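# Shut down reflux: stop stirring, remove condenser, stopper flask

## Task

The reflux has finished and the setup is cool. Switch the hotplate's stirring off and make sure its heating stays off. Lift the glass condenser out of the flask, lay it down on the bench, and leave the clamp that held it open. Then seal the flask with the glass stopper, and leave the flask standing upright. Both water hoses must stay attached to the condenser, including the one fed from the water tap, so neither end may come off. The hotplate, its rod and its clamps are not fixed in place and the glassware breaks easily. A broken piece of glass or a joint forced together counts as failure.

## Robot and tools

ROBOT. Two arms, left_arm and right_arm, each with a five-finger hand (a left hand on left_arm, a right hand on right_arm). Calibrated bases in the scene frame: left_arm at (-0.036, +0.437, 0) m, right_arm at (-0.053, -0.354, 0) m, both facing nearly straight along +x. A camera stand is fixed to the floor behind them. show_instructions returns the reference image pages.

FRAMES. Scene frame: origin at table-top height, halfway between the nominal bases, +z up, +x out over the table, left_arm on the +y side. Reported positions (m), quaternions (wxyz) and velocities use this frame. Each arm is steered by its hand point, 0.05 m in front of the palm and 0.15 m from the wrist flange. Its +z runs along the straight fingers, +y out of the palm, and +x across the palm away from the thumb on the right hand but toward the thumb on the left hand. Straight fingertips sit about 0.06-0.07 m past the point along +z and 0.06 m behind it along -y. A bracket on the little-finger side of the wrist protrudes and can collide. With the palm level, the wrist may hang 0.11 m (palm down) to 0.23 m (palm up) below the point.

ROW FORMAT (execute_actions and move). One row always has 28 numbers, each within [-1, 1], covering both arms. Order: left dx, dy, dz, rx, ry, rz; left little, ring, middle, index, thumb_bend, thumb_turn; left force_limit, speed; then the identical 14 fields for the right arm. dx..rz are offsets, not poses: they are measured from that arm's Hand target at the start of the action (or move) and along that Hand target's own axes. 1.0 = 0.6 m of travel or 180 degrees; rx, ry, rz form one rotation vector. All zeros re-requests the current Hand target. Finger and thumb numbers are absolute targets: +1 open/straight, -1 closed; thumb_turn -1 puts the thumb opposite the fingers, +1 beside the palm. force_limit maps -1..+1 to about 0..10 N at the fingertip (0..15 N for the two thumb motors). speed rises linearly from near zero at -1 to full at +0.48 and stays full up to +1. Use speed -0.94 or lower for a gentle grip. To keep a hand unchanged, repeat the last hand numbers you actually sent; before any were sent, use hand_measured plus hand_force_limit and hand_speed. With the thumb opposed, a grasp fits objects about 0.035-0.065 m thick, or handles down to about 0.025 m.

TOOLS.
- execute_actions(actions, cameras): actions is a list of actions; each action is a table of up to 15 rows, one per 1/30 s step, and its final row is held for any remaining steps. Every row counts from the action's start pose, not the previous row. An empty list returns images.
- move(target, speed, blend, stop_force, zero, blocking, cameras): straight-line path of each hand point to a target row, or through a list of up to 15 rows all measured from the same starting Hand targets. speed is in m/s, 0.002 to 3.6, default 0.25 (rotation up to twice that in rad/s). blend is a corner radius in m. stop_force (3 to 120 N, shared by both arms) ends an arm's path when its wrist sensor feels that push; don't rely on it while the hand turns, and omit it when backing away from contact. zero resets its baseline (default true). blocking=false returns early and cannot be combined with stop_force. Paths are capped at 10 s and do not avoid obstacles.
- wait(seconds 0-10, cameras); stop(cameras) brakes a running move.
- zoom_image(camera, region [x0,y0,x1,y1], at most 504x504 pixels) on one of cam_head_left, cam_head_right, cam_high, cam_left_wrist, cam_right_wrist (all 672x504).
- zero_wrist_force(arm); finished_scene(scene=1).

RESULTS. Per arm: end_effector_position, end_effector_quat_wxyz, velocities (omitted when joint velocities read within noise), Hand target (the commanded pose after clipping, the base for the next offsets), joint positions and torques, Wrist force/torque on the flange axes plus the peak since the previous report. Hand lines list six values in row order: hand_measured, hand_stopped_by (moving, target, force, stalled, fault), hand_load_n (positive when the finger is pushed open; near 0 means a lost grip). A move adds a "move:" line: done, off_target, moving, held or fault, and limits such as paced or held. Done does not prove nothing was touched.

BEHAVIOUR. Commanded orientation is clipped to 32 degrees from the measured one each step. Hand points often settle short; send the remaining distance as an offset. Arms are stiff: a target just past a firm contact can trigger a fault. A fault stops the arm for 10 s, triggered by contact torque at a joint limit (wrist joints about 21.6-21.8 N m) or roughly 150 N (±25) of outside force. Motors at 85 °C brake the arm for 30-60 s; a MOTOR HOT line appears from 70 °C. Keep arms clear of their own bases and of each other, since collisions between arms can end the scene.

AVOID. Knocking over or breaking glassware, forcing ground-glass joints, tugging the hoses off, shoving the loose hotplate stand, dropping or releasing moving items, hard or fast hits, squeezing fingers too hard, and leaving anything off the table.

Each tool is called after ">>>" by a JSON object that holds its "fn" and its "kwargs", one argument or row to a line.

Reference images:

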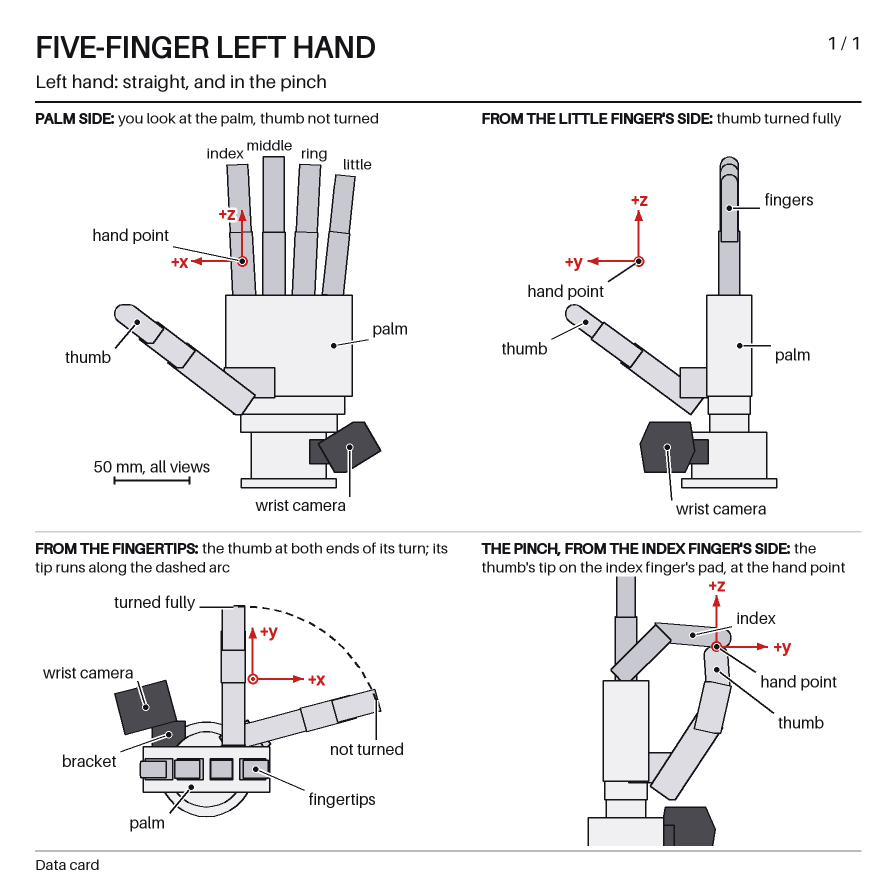

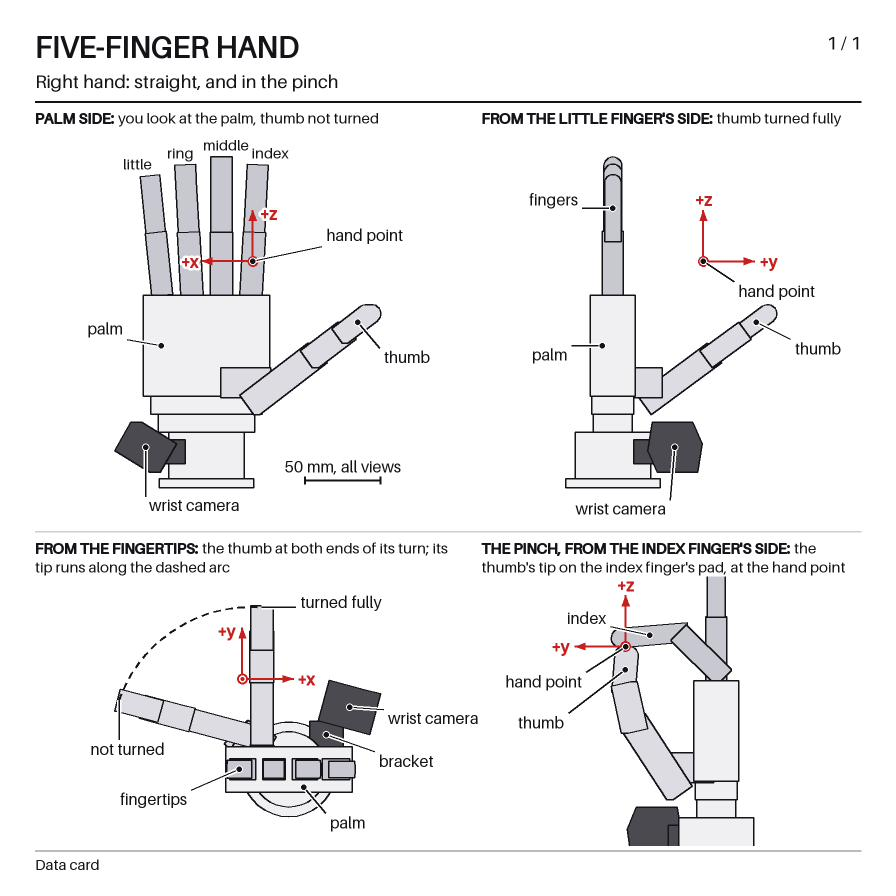

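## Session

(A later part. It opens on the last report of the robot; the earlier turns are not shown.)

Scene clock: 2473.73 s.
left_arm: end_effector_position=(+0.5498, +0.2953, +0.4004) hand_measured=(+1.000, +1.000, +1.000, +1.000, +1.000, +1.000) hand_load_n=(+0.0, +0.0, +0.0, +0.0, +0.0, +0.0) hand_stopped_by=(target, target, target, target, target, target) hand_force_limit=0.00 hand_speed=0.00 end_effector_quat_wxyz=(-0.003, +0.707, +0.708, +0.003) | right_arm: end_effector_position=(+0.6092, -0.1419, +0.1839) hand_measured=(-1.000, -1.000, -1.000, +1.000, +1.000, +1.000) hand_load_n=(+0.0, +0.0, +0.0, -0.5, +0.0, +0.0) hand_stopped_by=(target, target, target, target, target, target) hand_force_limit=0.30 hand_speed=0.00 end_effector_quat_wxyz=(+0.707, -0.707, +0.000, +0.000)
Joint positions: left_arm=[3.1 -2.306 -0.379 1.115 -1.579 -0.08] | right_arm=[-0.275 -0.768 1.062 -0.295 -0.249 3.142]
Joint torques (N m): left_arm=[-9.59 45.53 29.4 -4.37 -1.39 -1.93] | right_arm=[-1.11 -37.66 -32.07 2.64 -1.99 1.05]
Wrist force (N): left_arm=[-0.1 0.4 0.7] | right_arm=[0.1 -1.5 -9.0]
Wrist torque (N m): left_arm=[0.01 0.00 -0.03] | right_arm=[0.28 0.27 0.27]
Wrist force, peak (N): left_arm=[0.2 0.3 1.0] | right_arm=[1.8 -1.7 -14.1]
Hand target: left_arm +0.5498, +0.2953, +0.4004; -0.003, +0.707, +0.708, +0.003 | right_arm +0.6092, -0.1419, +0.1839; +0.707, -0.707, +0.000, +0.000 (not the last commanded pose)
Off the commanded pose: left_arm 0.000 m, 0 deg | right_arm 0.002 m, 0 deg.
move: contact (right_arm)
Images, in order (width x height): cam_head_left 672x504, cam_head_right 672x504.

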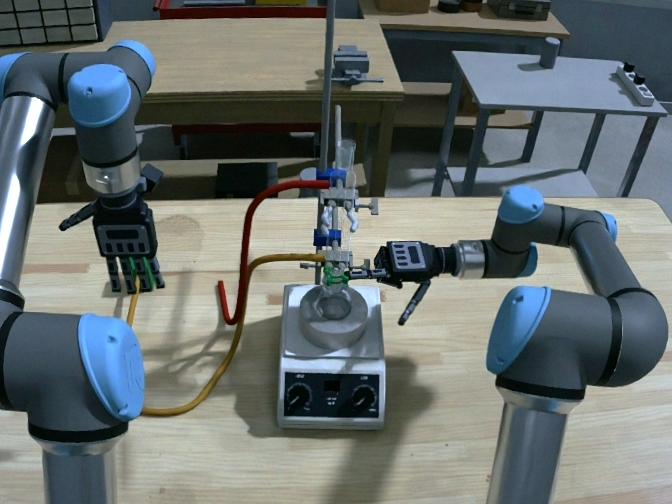

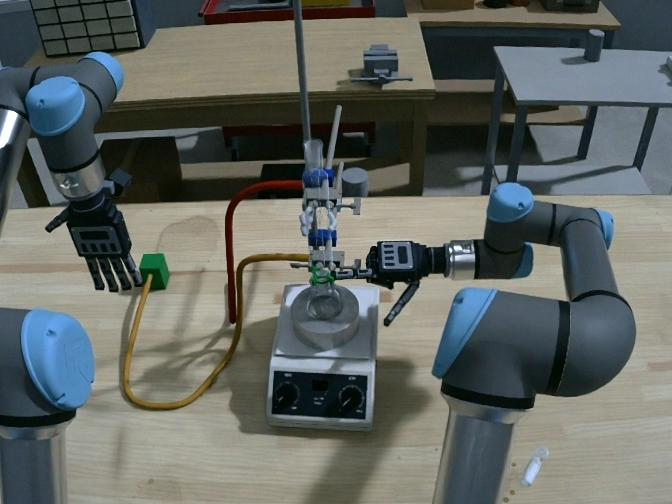

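>>> {"fn": "execute_actions", "kwargs": {
  "actions": []
}}

>>> {"fn": "zoom_image", "kwargs": {
  "camera": "cam_head_left",
  "region": [290, 230, 390, 330]
}}

Scene clock: 2513.33 s.
left_arm: end_effector_position=(+0.5498, +0.2953, +0.4004) hand_measured=(+1.000, +1.000, +1.000, +1.000, +1.000, +1.000) hand_load_n=(+0.0, +0.0, +0.0, +0.0, -0.5, +0.0) hand_stopped_by=(target, target, target, target, target, target) hand_force_limit=0.00 hand_speed=0.00 end_effector_quat_wxyz=(-0.003, +0.707, +0.708, +0.003) | right_arm: end_effector_position=(+0.6092, -0.1419, +0.1839) hand_measured=(-1.000, -1.000, -1.000, +1.000, +1.000, +1.000) hand_load_n=(+0.0, +0.0, +0.0, -0.5, +0.0, -0.5) hand_stopped_by=(target, target, target, target, target, target) hand_force_limit=0.30 hand_speed=0.00 end_effector_quat_wxyz=(+0.707, -0.707, +0.000, +0.000)
Joint positions: left_arm=[3.1 -2.306 -0.379 1.115 -1.579 -0.08] | right_arm=[-0.275 -0.768 1.062 -0.295 -0.249 3.142]
Joint velocities: within noise
Joint torques (N m): left_arm=[-9.82 45.41 29.8 -4.77 -1.42 -1.97] | right_arm=[-2.87 -37.44 -32 2.34 -1.95 -1.48]
Wrist force (N): left_arm=[0.1 0.5 0.7] | right_arm=[-0.1 -1.5 -8.6]
Wrist torque (N m): left_arm=[0.03 -0.04 -0.02] | right_arm=[0.28 0.28 0.26]
Wrist force, peak (N): left_arm=[0.0 0.5 1.0] | right_arm=[0.3 -1.8 -9.2]
Hand target: left_arm +0.5498, +0.2953, +0.4004; -0.003, +0.707, +0.708, +0.003 | right_arm +0.6092, -0.1419, +0.1839; +0.707, -0.707, +0.000, +0.000 (not the last commanded pose)
Off the commanded pose: left_arm 0.000 m, 0 deg | right_arm 0.002 m, 0 deg.

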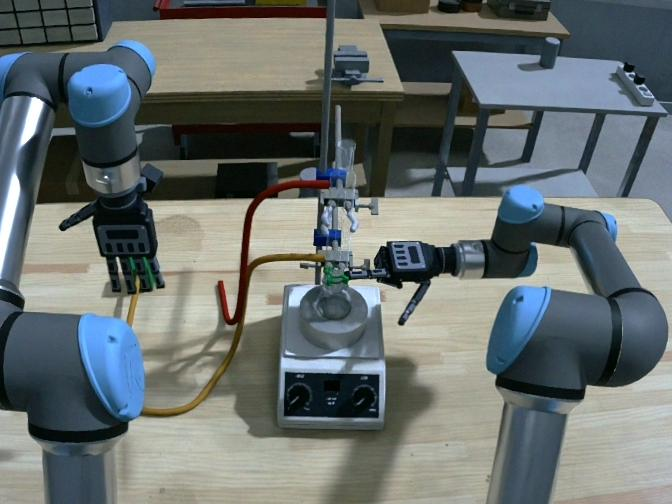

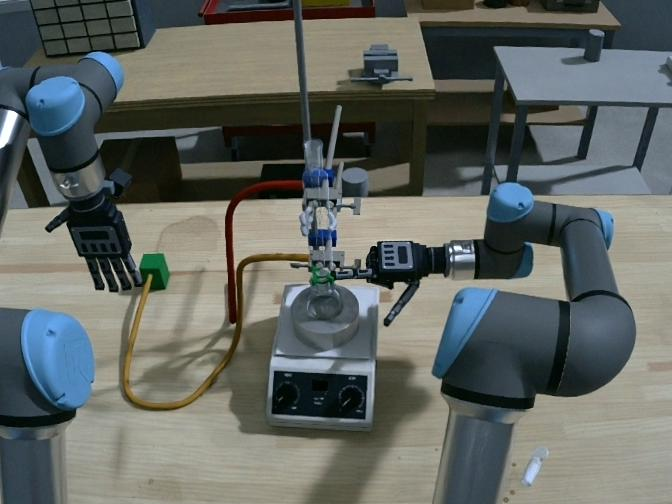

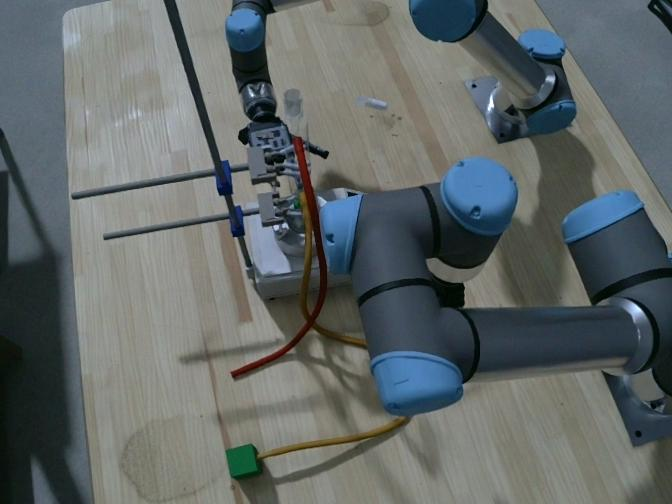

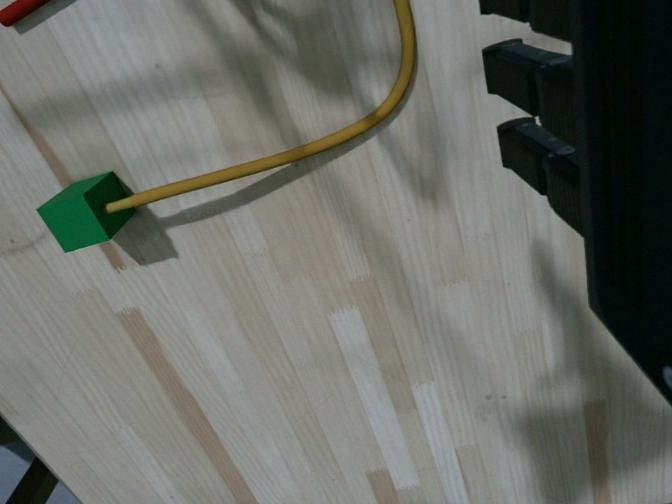

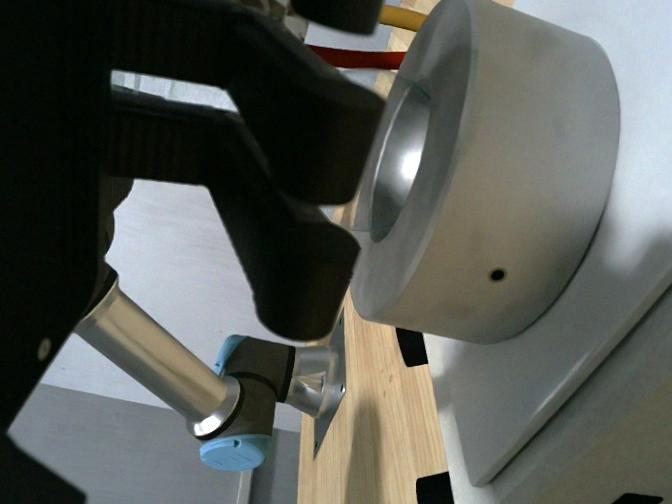

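Scaled by 5.040 from the camera's 672x504 image, which has a finer 960x720 frame.

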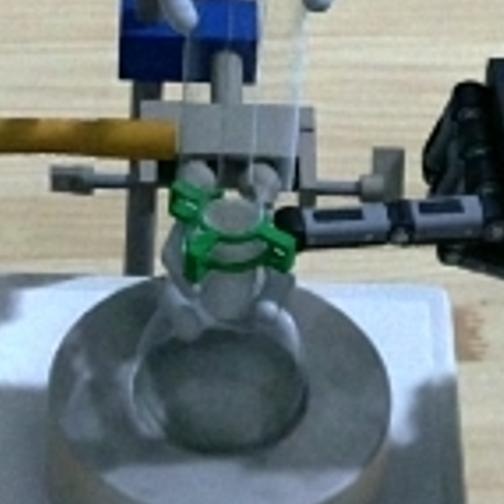

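>>> {"fn": "move", "kwargs": {
  "target": [0,0,0,0,0,0, 1,1,1,1,1,1,0,0, -0.0133,0,-0.005,0,0,0, -1,-1,-1,1,1,1,0.3,0],
  "speed": 0.03,
  "cameras": ["cam_head_left"]
}}

>>> {"fn": "zoom_image", "kwargs": {
  "camera": "cam_head_left",
  "region": [290, 230, 390, 330]
}}

Scene clock: 2523.67 s.
left_arm: end_effector_position=(+0.5498, +0.2953, +0.4004) hand_measured=(+1.000, +1.000, +1.000, +1.000, +1.000, +1.000) hand_load_n=(+0.0, +0.0, +0.0, +0.0, +0.0, +0.5) hand_stopped_by=(target, target, target, target, target, target) hand_force_limit=0.00 hand_speed=0.00 end_effector_quat_wxyz=(-0.003, +0.707, +0.708, +0.003) | right_arm: end_effector_position=(+0.6011, -0.1450, +0.1839) hand_measured=(-1.000, -1.000, -1.000, +1.000, +1.000, +1.000) hand_load_n=(+0.0, +0.0, +0.0, +0.0, +0.0, +0.0) hand_stopped_by=(target, target, target, target, target, target) hand_force_limit=0.30 hand_speed=0.00 end_effector_quat_wxyz=(+0.707, -0.707, +0.000, +0.000)
Joint positions: left_arm=[3.1 -2.306 -0.379 1.115 -1.579 -0.08] | right_arm=[-0.283 -0.788 1.099 -0.312 -0.257 3.142]
Joint torques (N m): left_arm=[-10.49 45.89 29.29 -4.69 -1.23 -2.07] | right_arm=[7.32 -37.35 -30.63 1.27 0.8 1.35]
Wrist force (N): left_arm=[0.0 0.4 0.7] | right_arm=[0.3 -1.6 -2.3]
Wrist torque (N m): left_arm=[0.01 -0.02 -0.02] | right_arm=[-0.12 0.24 0.29]
Wrist force, peak (N): left_arm=[0.1 0.6 0.9] | right_arm=[0.0 -1.7 -9.1]
Hand target: left_arm +0.5498, +0.2953, +0.4004; -0.003, +0.707, +0.708, +0.003 | right_arm +0.6012, -0.1449, +0.1839; +0.707, -0.707, +0.000, +0.000
Off the commanded pose: left_arm 0.000 m, 0 deg | right_arm 0.000 m, 0 deg.
move: done
Images, in order (width x height): cam_head_left 672x504.

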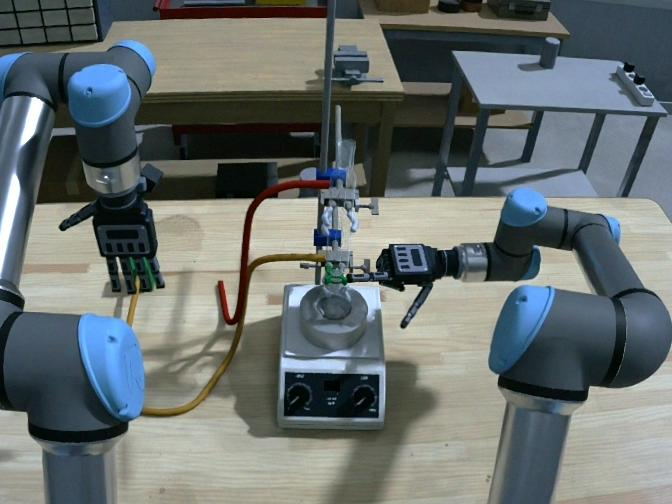

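Scaled by 5.040 from the camera's 672x504 image, which has a finer 960x720 frame.

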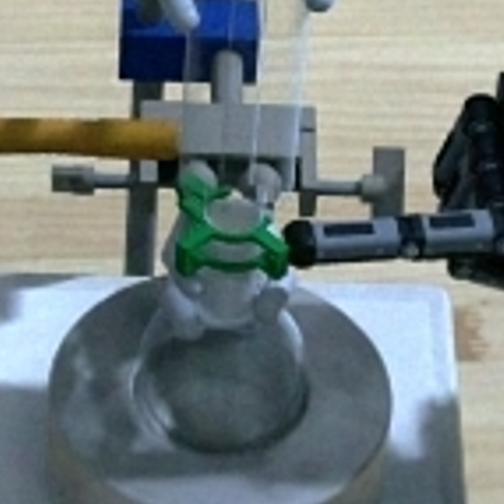

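>>> {"fn": "move", "kwargs": {
  "target": [
    [0,0,0,0,0,0, 1,1,1,1,1,1,0,0, -0.0117,0,0,0,0,0, -1,-1,-1,1,1,1,0.3,0],
    [0,0,0,0,0,0, 1,1,1,1,1,1,0,0, -0.0167,0,0.0083,0,0,0, -1,-1,-1,1,1,1,0.3,0]
  ],
  "speed": 0.03,
  "cameras": ["cam_head_left"]
}}

>>> {"fn": "zoom_image", "kwargs": {
  "camera": "cam_head_left",
  "region": [290, 230, 390, 330]
}}

Scene clock: 2530.33 s.
left_arm: end_effector_position=(+0.5498, +0.2953, +0.4004) hand_measured=(+1.000, +1.000, +1.000, +1.000, +1.000, +1.000) hand_load_n=(+0.0, +0.0, +0.0, +0.0, +0.0, +0.0) hand_stopped_by=(target, target, target, target, target, target) hand_force_limit=0.00 hand_speed=0.00 end_effector_quat_wxyz=(-0.003, +0.707, +0.708, +0.003) | right_arm: end_effector_position=(+0.5912, -0.1398, +0.1839) hand_measured=(-1.000, -1.000, -1.000, +1.000, +1.000, +1.000) hand_load_n=(+0.0, +0.5, +0.0, -0.5, +0.0, +0.0) hand_stopped_by=(target, target, target, target, target, target) hand_force_limit=0.30 hand_speed=0.00 end_effector_quat_wxyz=(+0.707, -0.707, +0.000, +0.000) end_effector_velocity=(+0.001, -0.001, +0.000) end_effector_angular_velocity=(+0.000, +0.000, +0.000)
Joint positions: left_arm=[3.1 -2.306 -0.379 1.115 -1.579 -0.08] | right_arm=[-0.279 -0.814 1.145 -0.333 -0.253 3.142]
Joint velocities: left_arm=[within noise] | right_arm=[-0.001 0.002 -0.005 0.001 -0.001 0.002]
Joint torques (N m): left_arm=[-9.7 46.29 29.36 -4.52 -1.38 -2.18] | right_arm=[-7.26 -35.77 -32.89 1.43 -1.52 1.31]
Wrist force (N): left_arm=[-0.1 0.5 0.7] | right_arm=[0.2 -1.6 -2.6]
Wrist torque (N m): left_arm=[0.03 -0.01 -0.02] | right_arm=[-0.14 0.29 0.28]
Wrist force, peak (N): left_arm=[-0.2 0.3 0.9] | right_arm=[1.0 -2.0 -4.4]
Hand target: left_arm +0.5498, +0.2953, +0.4004; -0.003, +0.707, +0.708, +0.003 | right_arm +0.5912, -0.1399, +0.1839; +0.707, -0.707, +0.000, +0.000
Off the commanded pose: left_arm 0.000 m, 0 deg | right_arm 0.000 m, 0 deg.
move: done
Images, in order (width x height): cam_head_left 672x504.

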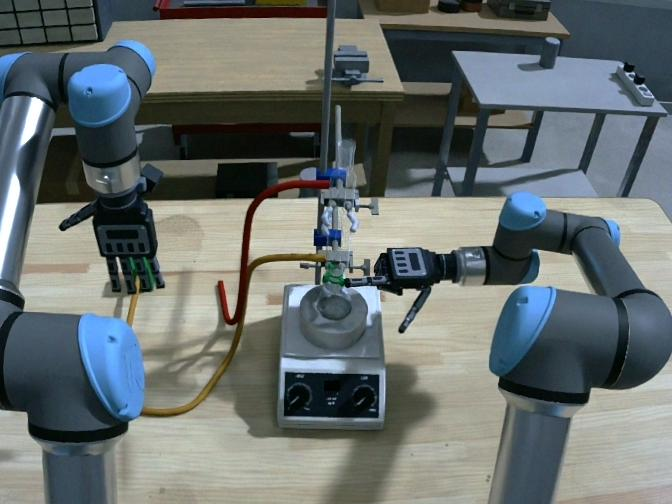

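Scaled by 5.040 from the camera's 672x504 image, which has a finer 960x720 frame.

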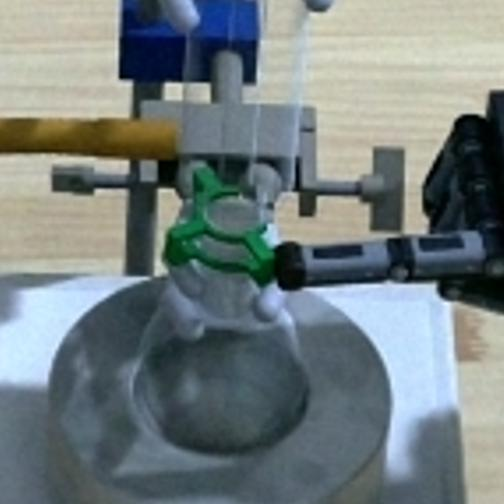

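>>> {"fn": "move", "kwargs": {
  "target": [0,0,0,0,0,0, 1,1,1,1,1,1,0,0, 0,0,0.0042,0,0,0, -1,-1,-1,1,1,1,0.3,0],
  "speed": 0.02,
  "cameras": ["cam_head_left","cam_head_right","cam_high"]
}}

>>> {"fn": "zoom_image", "kwargs": {
  "camera": "cam_head_left",
  "region": [305, 240, 375, 310]
}}

>>> {"fn": "zoom_image", "kwargs": {
  "camera": "cam_head_right",
  "region": [280, 230, 360, 310]
}}

>>> {"fn": "zoom_image", "kwargs": {
  "camera": "cam_high",
  "region": [200, 100, 400, 300]
}}

Scene clock: 2776.20 s.
left_arm: end_effector_position=(+0.5498, +0.2953, +0.4004) hand_measured=(+1.000, +1.000, +1.000, +1.000, +1.000, +1.000) hand_load_n=(+0.0, +0.0, +0.5, +0.0, +0.0, +0.0) hand_stopped_by=(target, target, target, target, target, target) hand_force_limit=0.00 hand_speed=0.00 end_effector_quat_wxyz=(-0.003, +0.707, +0.708, +0.003) | right_arm: end_effector_position=(+0.5912, -0.1374, +0.1839) hand_measured=(-1.000, -1.000, -1.000, +1.000, +1.000, +1.000) hand_load_n=(+0.5, +0.0, +0.0, -0.5, +0.0, -0.5) hand_stopped_by=(target, target, target, target, target, target) hand_force_limit=0.30 hand_speed=0.00 end_effector_quat_wxyz=(+0.707, -0.707, +0.000, +0.000)
Joint positions: left_arm=[3.1 -2.306 -0.379 1.115 -1.579 -0.08] | right_arm=[-0.275 -0.814 1.146 -0.333 -0.249 3.142]
Joint torques (N m): left_arm=[-9.4 45.33 30.32 -4.59 -1.58 -1.99] | right_arm=[4.51 -54.78 -9.99 -1.05 1.7 0.82]
Wrist force (N): left_arm=[-0.1 0.3 0.7] | right_arm=[-0.4 -1.4 -4.0]
Wrist torque (N m): left_arm=[0.02 0.00 -0.03] | right_arm=[-0.02 0.28 0.25]
Wrist force, peak (N): left_arm=[0.2 0.3 1.0] | right_arm=[-0.4 -1.6 -4.4]
Hand target: left_arm +0.5498, +0.2953, +0.4004; -0.003, +0.707, +0.708, +0.003 | right_arm +0.5912, -0.1374, +0.1839; +0.707, -0.707, +0.000, +0.000
Off the commanded pose: left_arm 0.000 m, 0 deg | right_arm 0.000 m, 0 deg.
move: done
Images, in order (width x height): cam_head_left 672x504, cam_head_right 672x504, cam_high 672x504.

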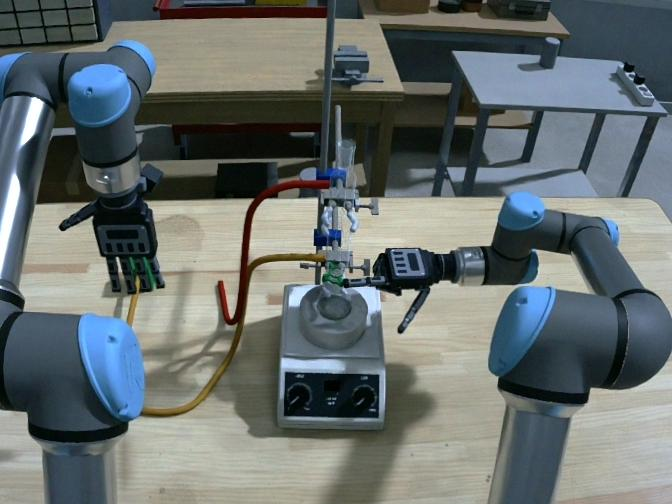

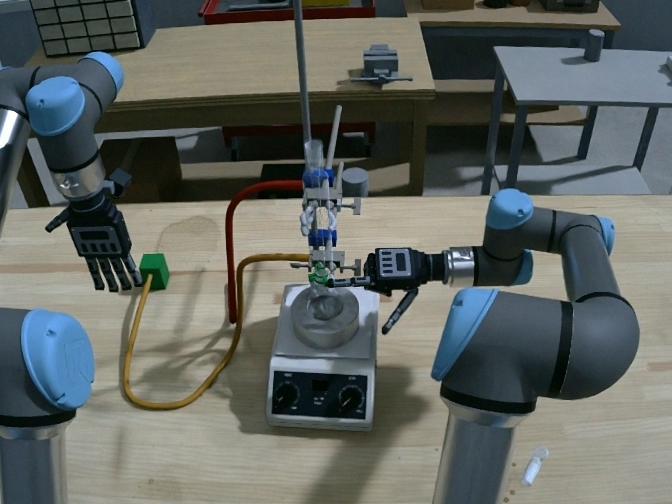

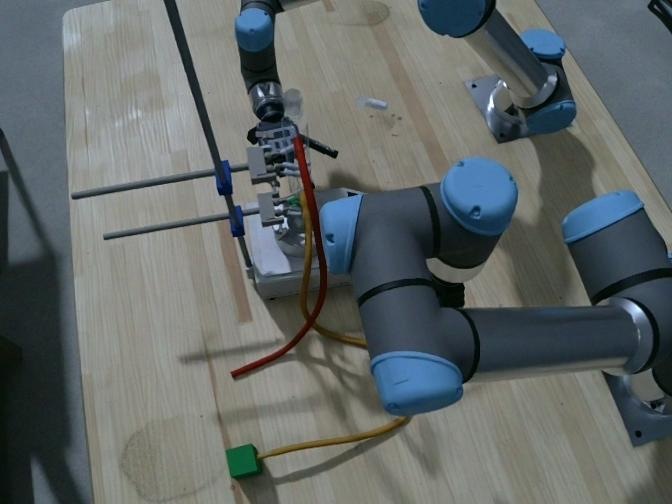

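Scaled by 7.200 from the camera's 672x504 image, which has a finer 960x720 frame.

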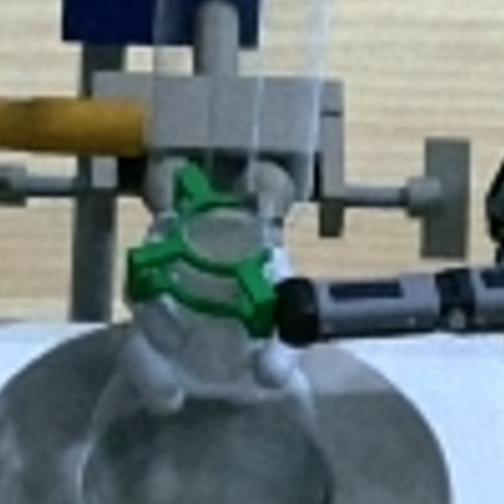

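Scaled by 6.300 from the camera's 672x504 image, which has a finer 960x720 frame.

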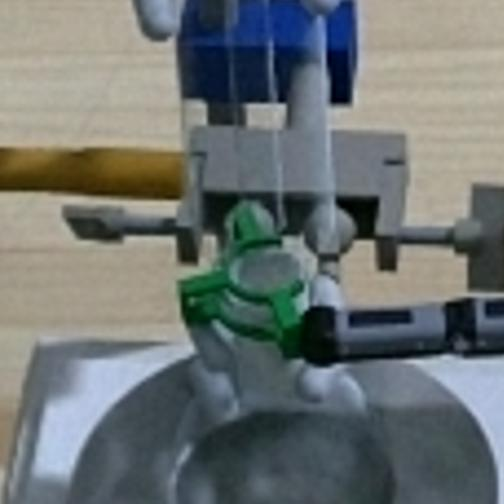

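Scaled by 2.520 from the camera's 672x504 image, which has a finer 960x720 frame.

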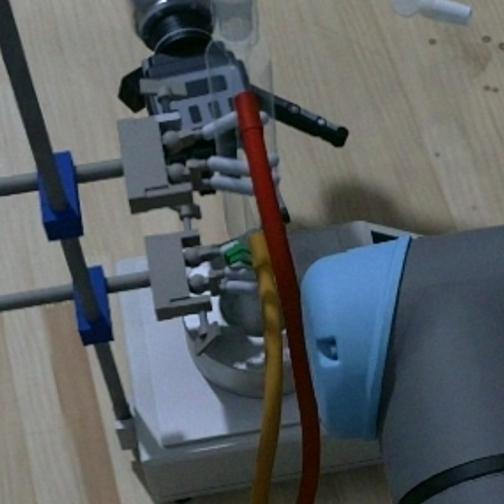

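>>> {"fn": "move", "kwargs": {
  "target": [
    [0,0,0,0,0,0, 1,1,1,1,1,1,0,0, 0,0,-0.1667,0,0,0, -1,-1,-1,1,1,1,0.3,0],
    [0,0,0,0,0,0, 1,1,1,1,1,1,0,0, 0.152,-0.048,-0.1667,0,0,-0.5, -1,-1,-1,1,1,1,0.3,0]
  ],
  "speed": 0.2
}}

Scene clock: 2903.87 s.
left_arm: end_effector_position=(+0.5498, +0.2953, +0.4004) hand_measured=(+1.000, +1.000, +1.000, +1.000, +1.000, +1.000) hand_load_n=(+0.0, +0.0, +0.0, +0.0, +0.0, +0.0) hand_stopped_by=(target, target, target, target, target, target) hand_force_limit=0.00 hand_speed=0.00 end_effector_quat_wxyz=(-0.003, +0.707, +0.708, +0.003) | right_arm: end_effector_position=(+0.6825, -0.2373, +0.2127) hand_measured=(-1.000, -1.000, -1.000, +1.000, +1.000, +1.000) hand_load_n=(+0.0, +0.0, +0.0, -0.5, +0.0, +0.5) hand_stopped_by=(target, target, target, target, target, target) hand_force_limit=0.30 hand_speed=0.00 end_effector_quat_wxyz=(+0.500, -0.500, -0.500, -0.500)
Joint positions: left_arm=[3.1 -2.306 -0.379 1.115 -1.579 -0.08] | right_arm=[-0.417 -0.782 1.089 -0.308 -0.391 1.572]
Joint torques (N m): left_arm=[-9.79 45.62 29.42 -4.57 -1.26 -1.72] | right_arm=[0.55 -56.24 -14.76 -0.76 -0.18 -1.4]
Wrist force (N): left_arm=[0.0 0.4 0.7] | right_arm=[1.2 -0.3 -0.3]
Wrist torque (N m): left_arm=[0.01 -0.02 -0.02] | right_arm=[-0.07 0.06 0.31]
Wrist force, peak (N): left_arm=[0.0 0.4 1.0] | right_arm=[-0.3 -1.6 -4.3]
Hand target: left_arm +0.5498, +0.2953, +0.4004; -0.003, +0.707, +0.708, +0.003 | right_arm +0.6825, -0.2373, +0.2127; +0.500, -0.500, -0.500, -0.500
Off the commanded pose: left_arm 0.000 m, 0 deg | right_arm 0.000 m, 0 deg.
move: done

>>> {"fn": "move", "kwargs": {
  "target": [-0.075,-0.2167,0.083,-0.5,0,0, 1,1,1,1,1,1,0,0, 0.145,-0.085,0,0,0,-0.5, -1,1,-1,1,1,1,0.3,0],
  "speed": 0.2,
  "cameras": ["cam_head_left","cam_head_right"]
}}

Scene clock: 2912.77 s.
left_arm: end_effector_position=(+0.4199, +0.2504, +0.3502) hand_measured=(+1.000, +1.000, +1.000, +1.000, +1.000, +1.000) hand_load_n=(+0.0, +0.5, +0.0, +0.0, +0.0, +0.0) hand_stopped_by=(target, target, target, target, target, target) hand_force_limit=0.00 hand_speed=0.00 end_effector_quat_wxyz=(+0.498, +0.502, +0.498, +0.502) end_effector_velocity=(+0.001, +0.000, +0.001) end_effector_angular_velocity=(-0.001, -0.004, +0.001) | right_arm: end_effector_position=(+0.6315, -0.2373, +0.2997) hand_measured=(-1.000, +1.000, -1.000, +1.000, +1.000, +1.000) hand_load_n=(+0.0, +0.0, +0.0, +0.5, +0.0, +0.0) hand_stopped_by=(target, target, target, target, target, target) hand_force_limit=0.30 hand_speed=0.00 end_effector_quat_wxyz=(+0.000, +0.000, +0.707, +0.707)
Joint positions: left_arm=[2.826 -1.395 -2.257 3.652 -1.924 0.008] | right_arm=[-0.43 -0.831 1.189 -0.358 -0.404 0.001]
Joint velocities: left_arm=[0.001 -0.001 0 0.006 0 0.001] | right_arm=[within noise]
Joint torques (N m): left_arm=[11.35 20.52 24.41 3.71 1.46 -1.06] | right_arm=[2.77 -50.98 -9.6 -1 0.7 -1.45]
Wrist force (N): left_arm=[0.1 0.0 3.1] | right_arm=[1.0 0.6 -1.6]
Wrist torque (N m): left_arm=[-0.16 -0.08 0.06] | right_arm=[0.09 0.12 -0.01]
Wrist force, peak (N): left_arm=[0.1 -0.2 3.3] | right_arm=[0.7 0.6 -1.7]
Hand target: left_arm +0.4199, +0.2505, +0.3502; +0.498, +0.501, +0.498, +0.502 | right_arm +0.6315, -0.2374, +0.2997; +0.000, +0.000, +0.707, +0.707
Off the commanded pose: left_arm 0.000 m, 0 deg | right_arm 0.000 m, 0 deg.
move: done
Images, in order (width x height): cam_head_left 672x504, cam_head_right 672x504.

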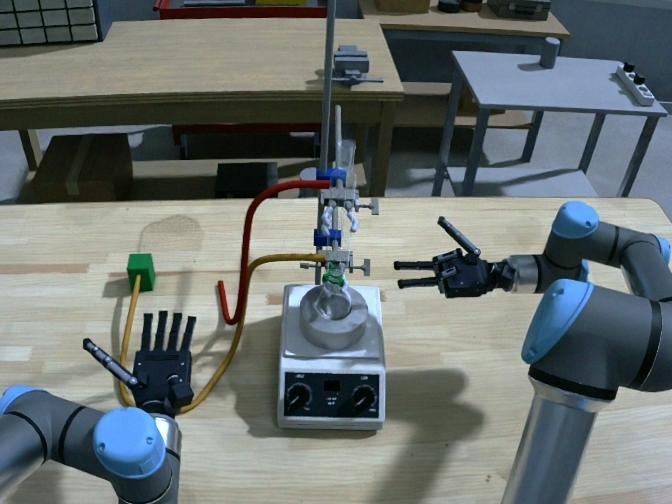

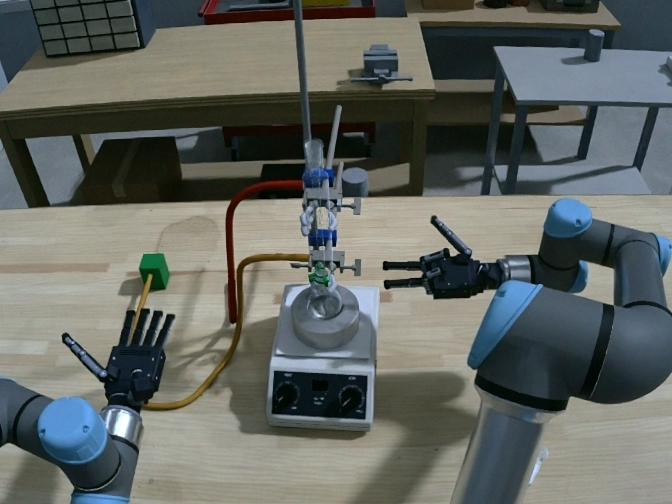

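>>> {"fn": "zoom_image", "kwargs": {
  "camera": "cam_head_left",
  "region": [305, 240, 375, 310]
}}

>>> {"fn": "zoom_image", "kwargs": {
  "camera": "cam_head_right",
  "region": [285, 235, 355, 305]
}}

Scaled by 7.200 from the camera's 672x504 image, which has a finer 960x720 frame.

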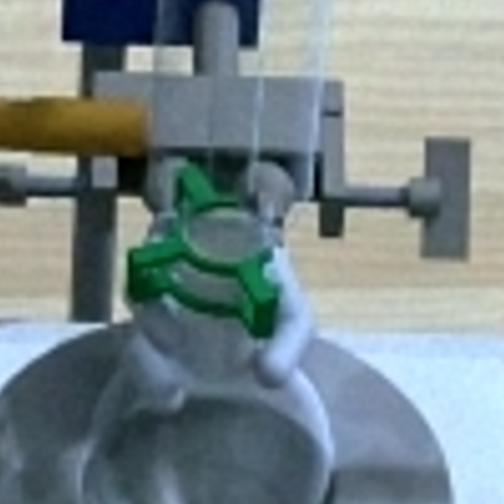

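Scaled by 7.200 from the camera's 672x504 image, which has a finer 960x720 frame.

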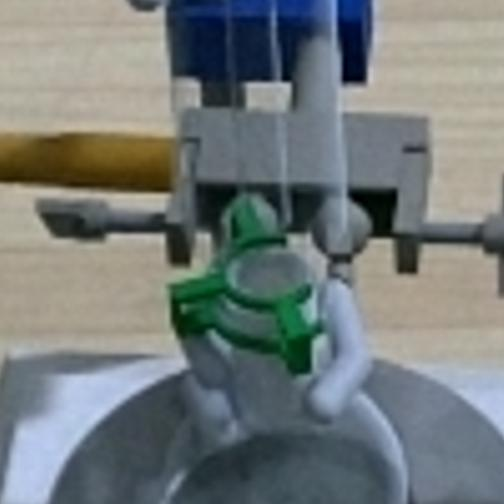

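>>> {"fn": "move", "kwargs": {
  "target": [
    [-0.25,-0.0833,0,0,0,-0.5, 1,1,1,1,-1,-1,0,0, 0,0,0,0,0,0, -1,1,-1,1,1,1,0.3,0],
    [-0.4633,-0.1667,0,0,0,-1, 1,1,1,1,-1,-1,0,0, 0,0,0,0,0,0, -1,1,-1,1,1,1,0.3,0]
  ],
  "speed": 0.2,
  "cameras": ["cam_head_left","cam_high"]
}}

Scene clock: 2948.90 s.
left_arm: end_effector_position=(+0.4203, -0.0267, +0.2479) hand_measured=(+1.000, +1.000, +1.000, +1.000, -0.934, -1.000) hand_load_n=(+0.0, +0.0, +0.0, +0.0, +8.5, +1.0) hand_stopped_by=(target, target, target, target, force, target) hand_force_limit=0.00 hand_speed=0.00 end_effector_quat_wxyz=(+0.503, -0.498, +0.502, -0.498) | right_arm: end_effector_position=(+0.6315, -0.2374, +0.2997) hand_measured=(-1.000, +1.000, -1.000, +1.000, +1.000, +1.000) hand_load_n=(+0.0, +0.0, +0.0, +0.0, +0.0, +0.0) hand_stopped_by=(target, target, target, target, target, target) hand_force_limit=0.30 hand_speed=0.00 end_effector_quat_wxyz=(+0.000, +0.000, +0.707, +0.707)
Joint positions: left_arm=[2.331 -1.823 -1.756 3.579 -2.419 -3.133] | right_arm=[-0.43 -0.831 1.189 -0.358 -0.404 0]
Joint torques (N m): left_arm=[2.66 40.23 34.42 -1.55 1.08 -2.02] | right_arm=[-7.28 -50.72 -13 -0.91 -2.08 1.2]
Wrist force (N): left_arm=[0.5 1.0 1.4] | right_arm=[0.5 0.4 -1.5]
Wrist torque (N m): left_arm=[-0.01 -0.15 -0.11] | right_arm=[0.06 0.19 -0.05]
Wrist force, peak (N): left_arm=[-0.3 -0.1 3.5] | right_arm=[0.5 0.4 -2.3]
Hand target: left_arm +0.4204, -0.0267, +0.2480; +0.502, -0.498, +0.501, -0.498 | right_arm +0.6315, -0.2374, +0.2997; +0.000, +0.000, +0.707, +0.707
Off the commanded pose: left_arm 0.000 m, 0 deg | right_arm 0.000 m, 0 deg.
move: done
Images, in order (width x height): cam_head_left 672x504, cam_high 672x504.

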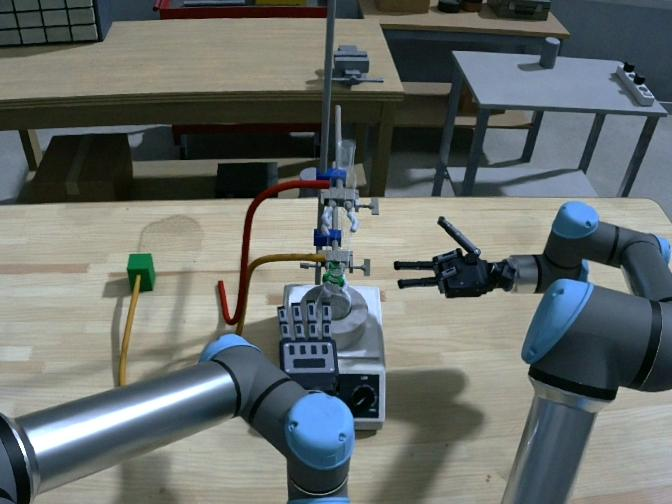

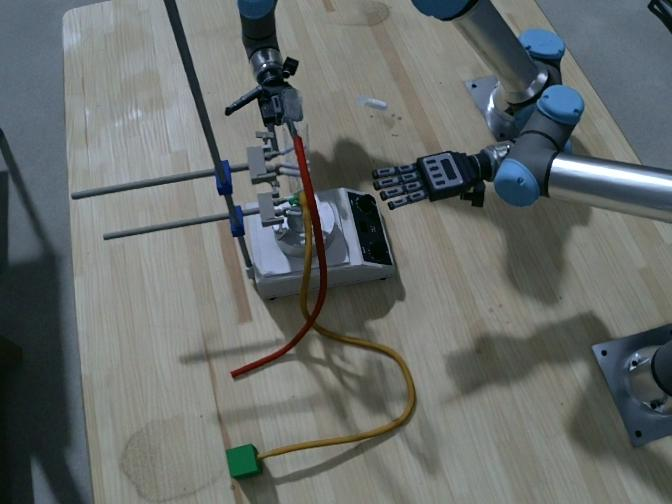

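>>> {"fn": "move", "kwargs": {
  "target": [0.002,0.1467,0.1333,0,0,0, 1,1,1,1,-0.8,-1,0,0, 0,0,0,0,0,0, -1,1,-1,1,1,1,0.3,0],
  "speed": 0.15,
  "cameras": ["cam_head_left","cam_head_right","cam_high"]
}}

>>> {"fn": "zoom_image", "kwargs": {
  "camera": "cam_head_left",
  "region": [270, 230, 390, 350]
}}

>>> {"fn": "zoom_image", "kwargs": {
  "camera": "cam_head_right",
  "region": [260, 230, 380, 350]
}}

>>> {"fn": "zoom_image", "kwargs": {
  "camera": "cam_high",
  "region": [240, 150, 400, 310]
}}

Scene clock: 2962.90 s.
left_arm: end_effector_position=(+0.5005, -0.0271, +0.1602) hand_measured=(+1.000, +1.000, +1.000, +1.000, -0.800, -1.000) hand_load_n=(+0.0, +0.0, +0.0, +0.0, +0.0, +0.0) hand_stopped_by=(target, target, target, target, target, target) hand_force_limit=0.00 hand_speed=0.00 end_effector_quat_wxyz=(+0.503, -0.498, +0.501, -0.498) | right_arm: end_effector_position=(+0.6315, -0.2374, +0.2997) hand_measured=(-1.000, +1.000, -1.000, +1.000, +1.000, +1.000) hand_load_n=(+0.0, +0.0, +0.0, +0.0, +0.0, +0.0) hand_stopped_by=(target, target, target, target, target, target) hand_force_limit=0.30 hand_speed=0.00 end_effector_quat_wxyz=(+0.000, +0.000, +0.707, +0.707)
Joint positions: left_arm=[2.448 -2.014 -1.742 3.757 -2.302 -3.133] | right_arm=[-0.43 -0.831 1.189 -0.358 -0.404 0]
Joint torques (N m): left_arm=[-8.45 34.13 6.68 0.25 -0.23 1.63] | right_arm=[-6.88 -49.2 -13.83 -0.89 -2.02 1.21]
Wrist force (N): left_arm=[0.6 1.0 1.7] | right_arm=[0.7 0.4 -1.7]
Wrist torque (N m): left_arm=[-0.02 -0.19 -0.12] | right_arm=[0.07 0.19 -0.03]
Wrist force, peak (N): left_arm=[0.3 2.3 2.5] | right_arm=[1.0 0.9 -1.7]
Hand target: left_arm +0.5004, -0.0271, +0.1600; +0.502, -0.498, +0.501, -0.498 | right_arm +0.6315, -0.2374, +0.2997; +0.000, +0.000, +0.707, +0.707
Off the commanded pose: left_arm 0.000 m, 0 deg | right_arm 0.000 m, 0 deg.
move: done
Images, in order (width x height): cam_head_left 672x504, cam_head_right 672x504, cam_high 672x504.

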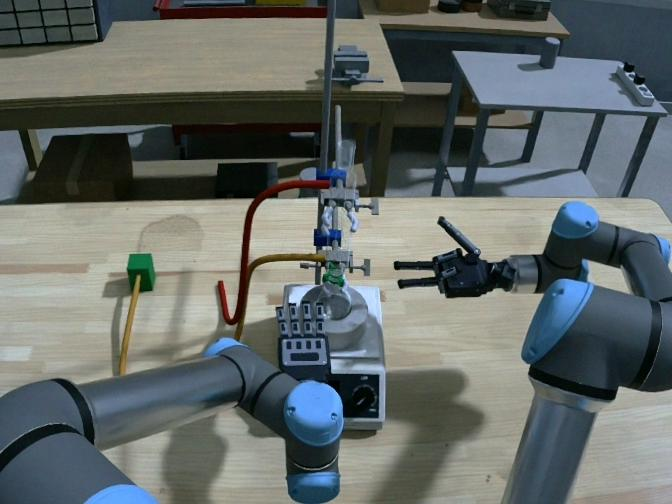

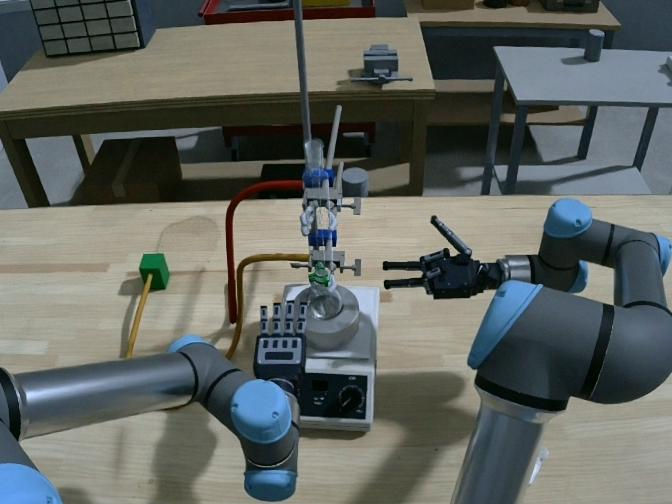

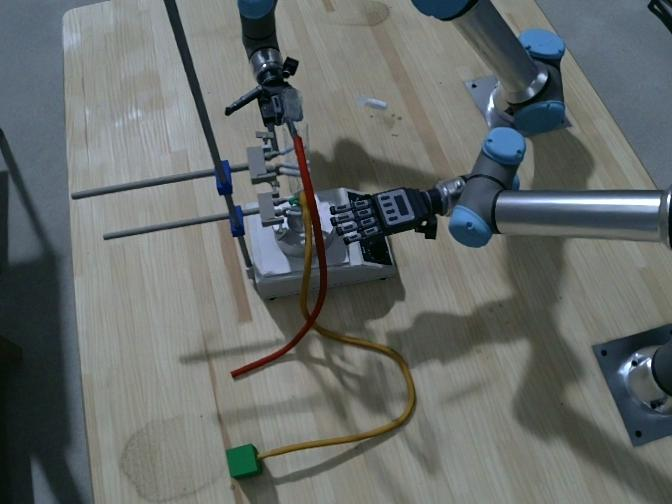

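Scaled by 4.200 from the camera's 672x504 image, which has a finer 960x720 frame.

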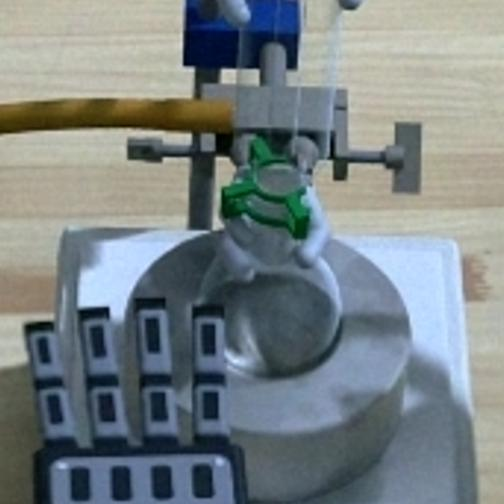

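Scaled by 4.200 from the camera's 672x504 image, which has a finer 960x720 frame.

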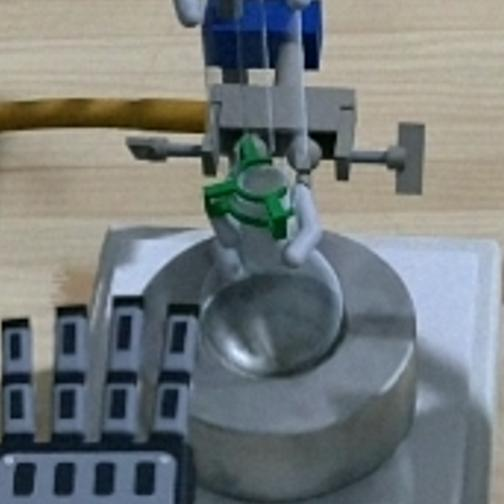

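Scaled by 3.150 from the camera's 672x504 image, which has a finer 960x720 frame.

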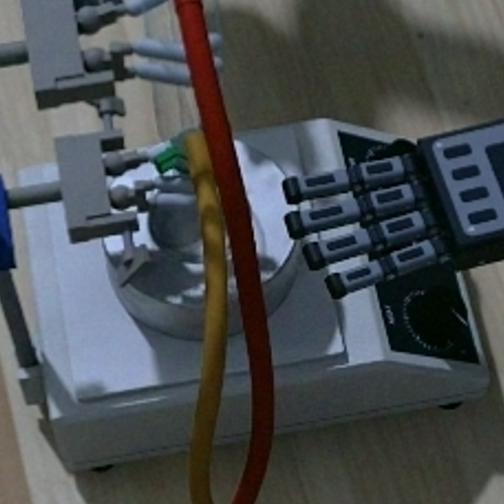

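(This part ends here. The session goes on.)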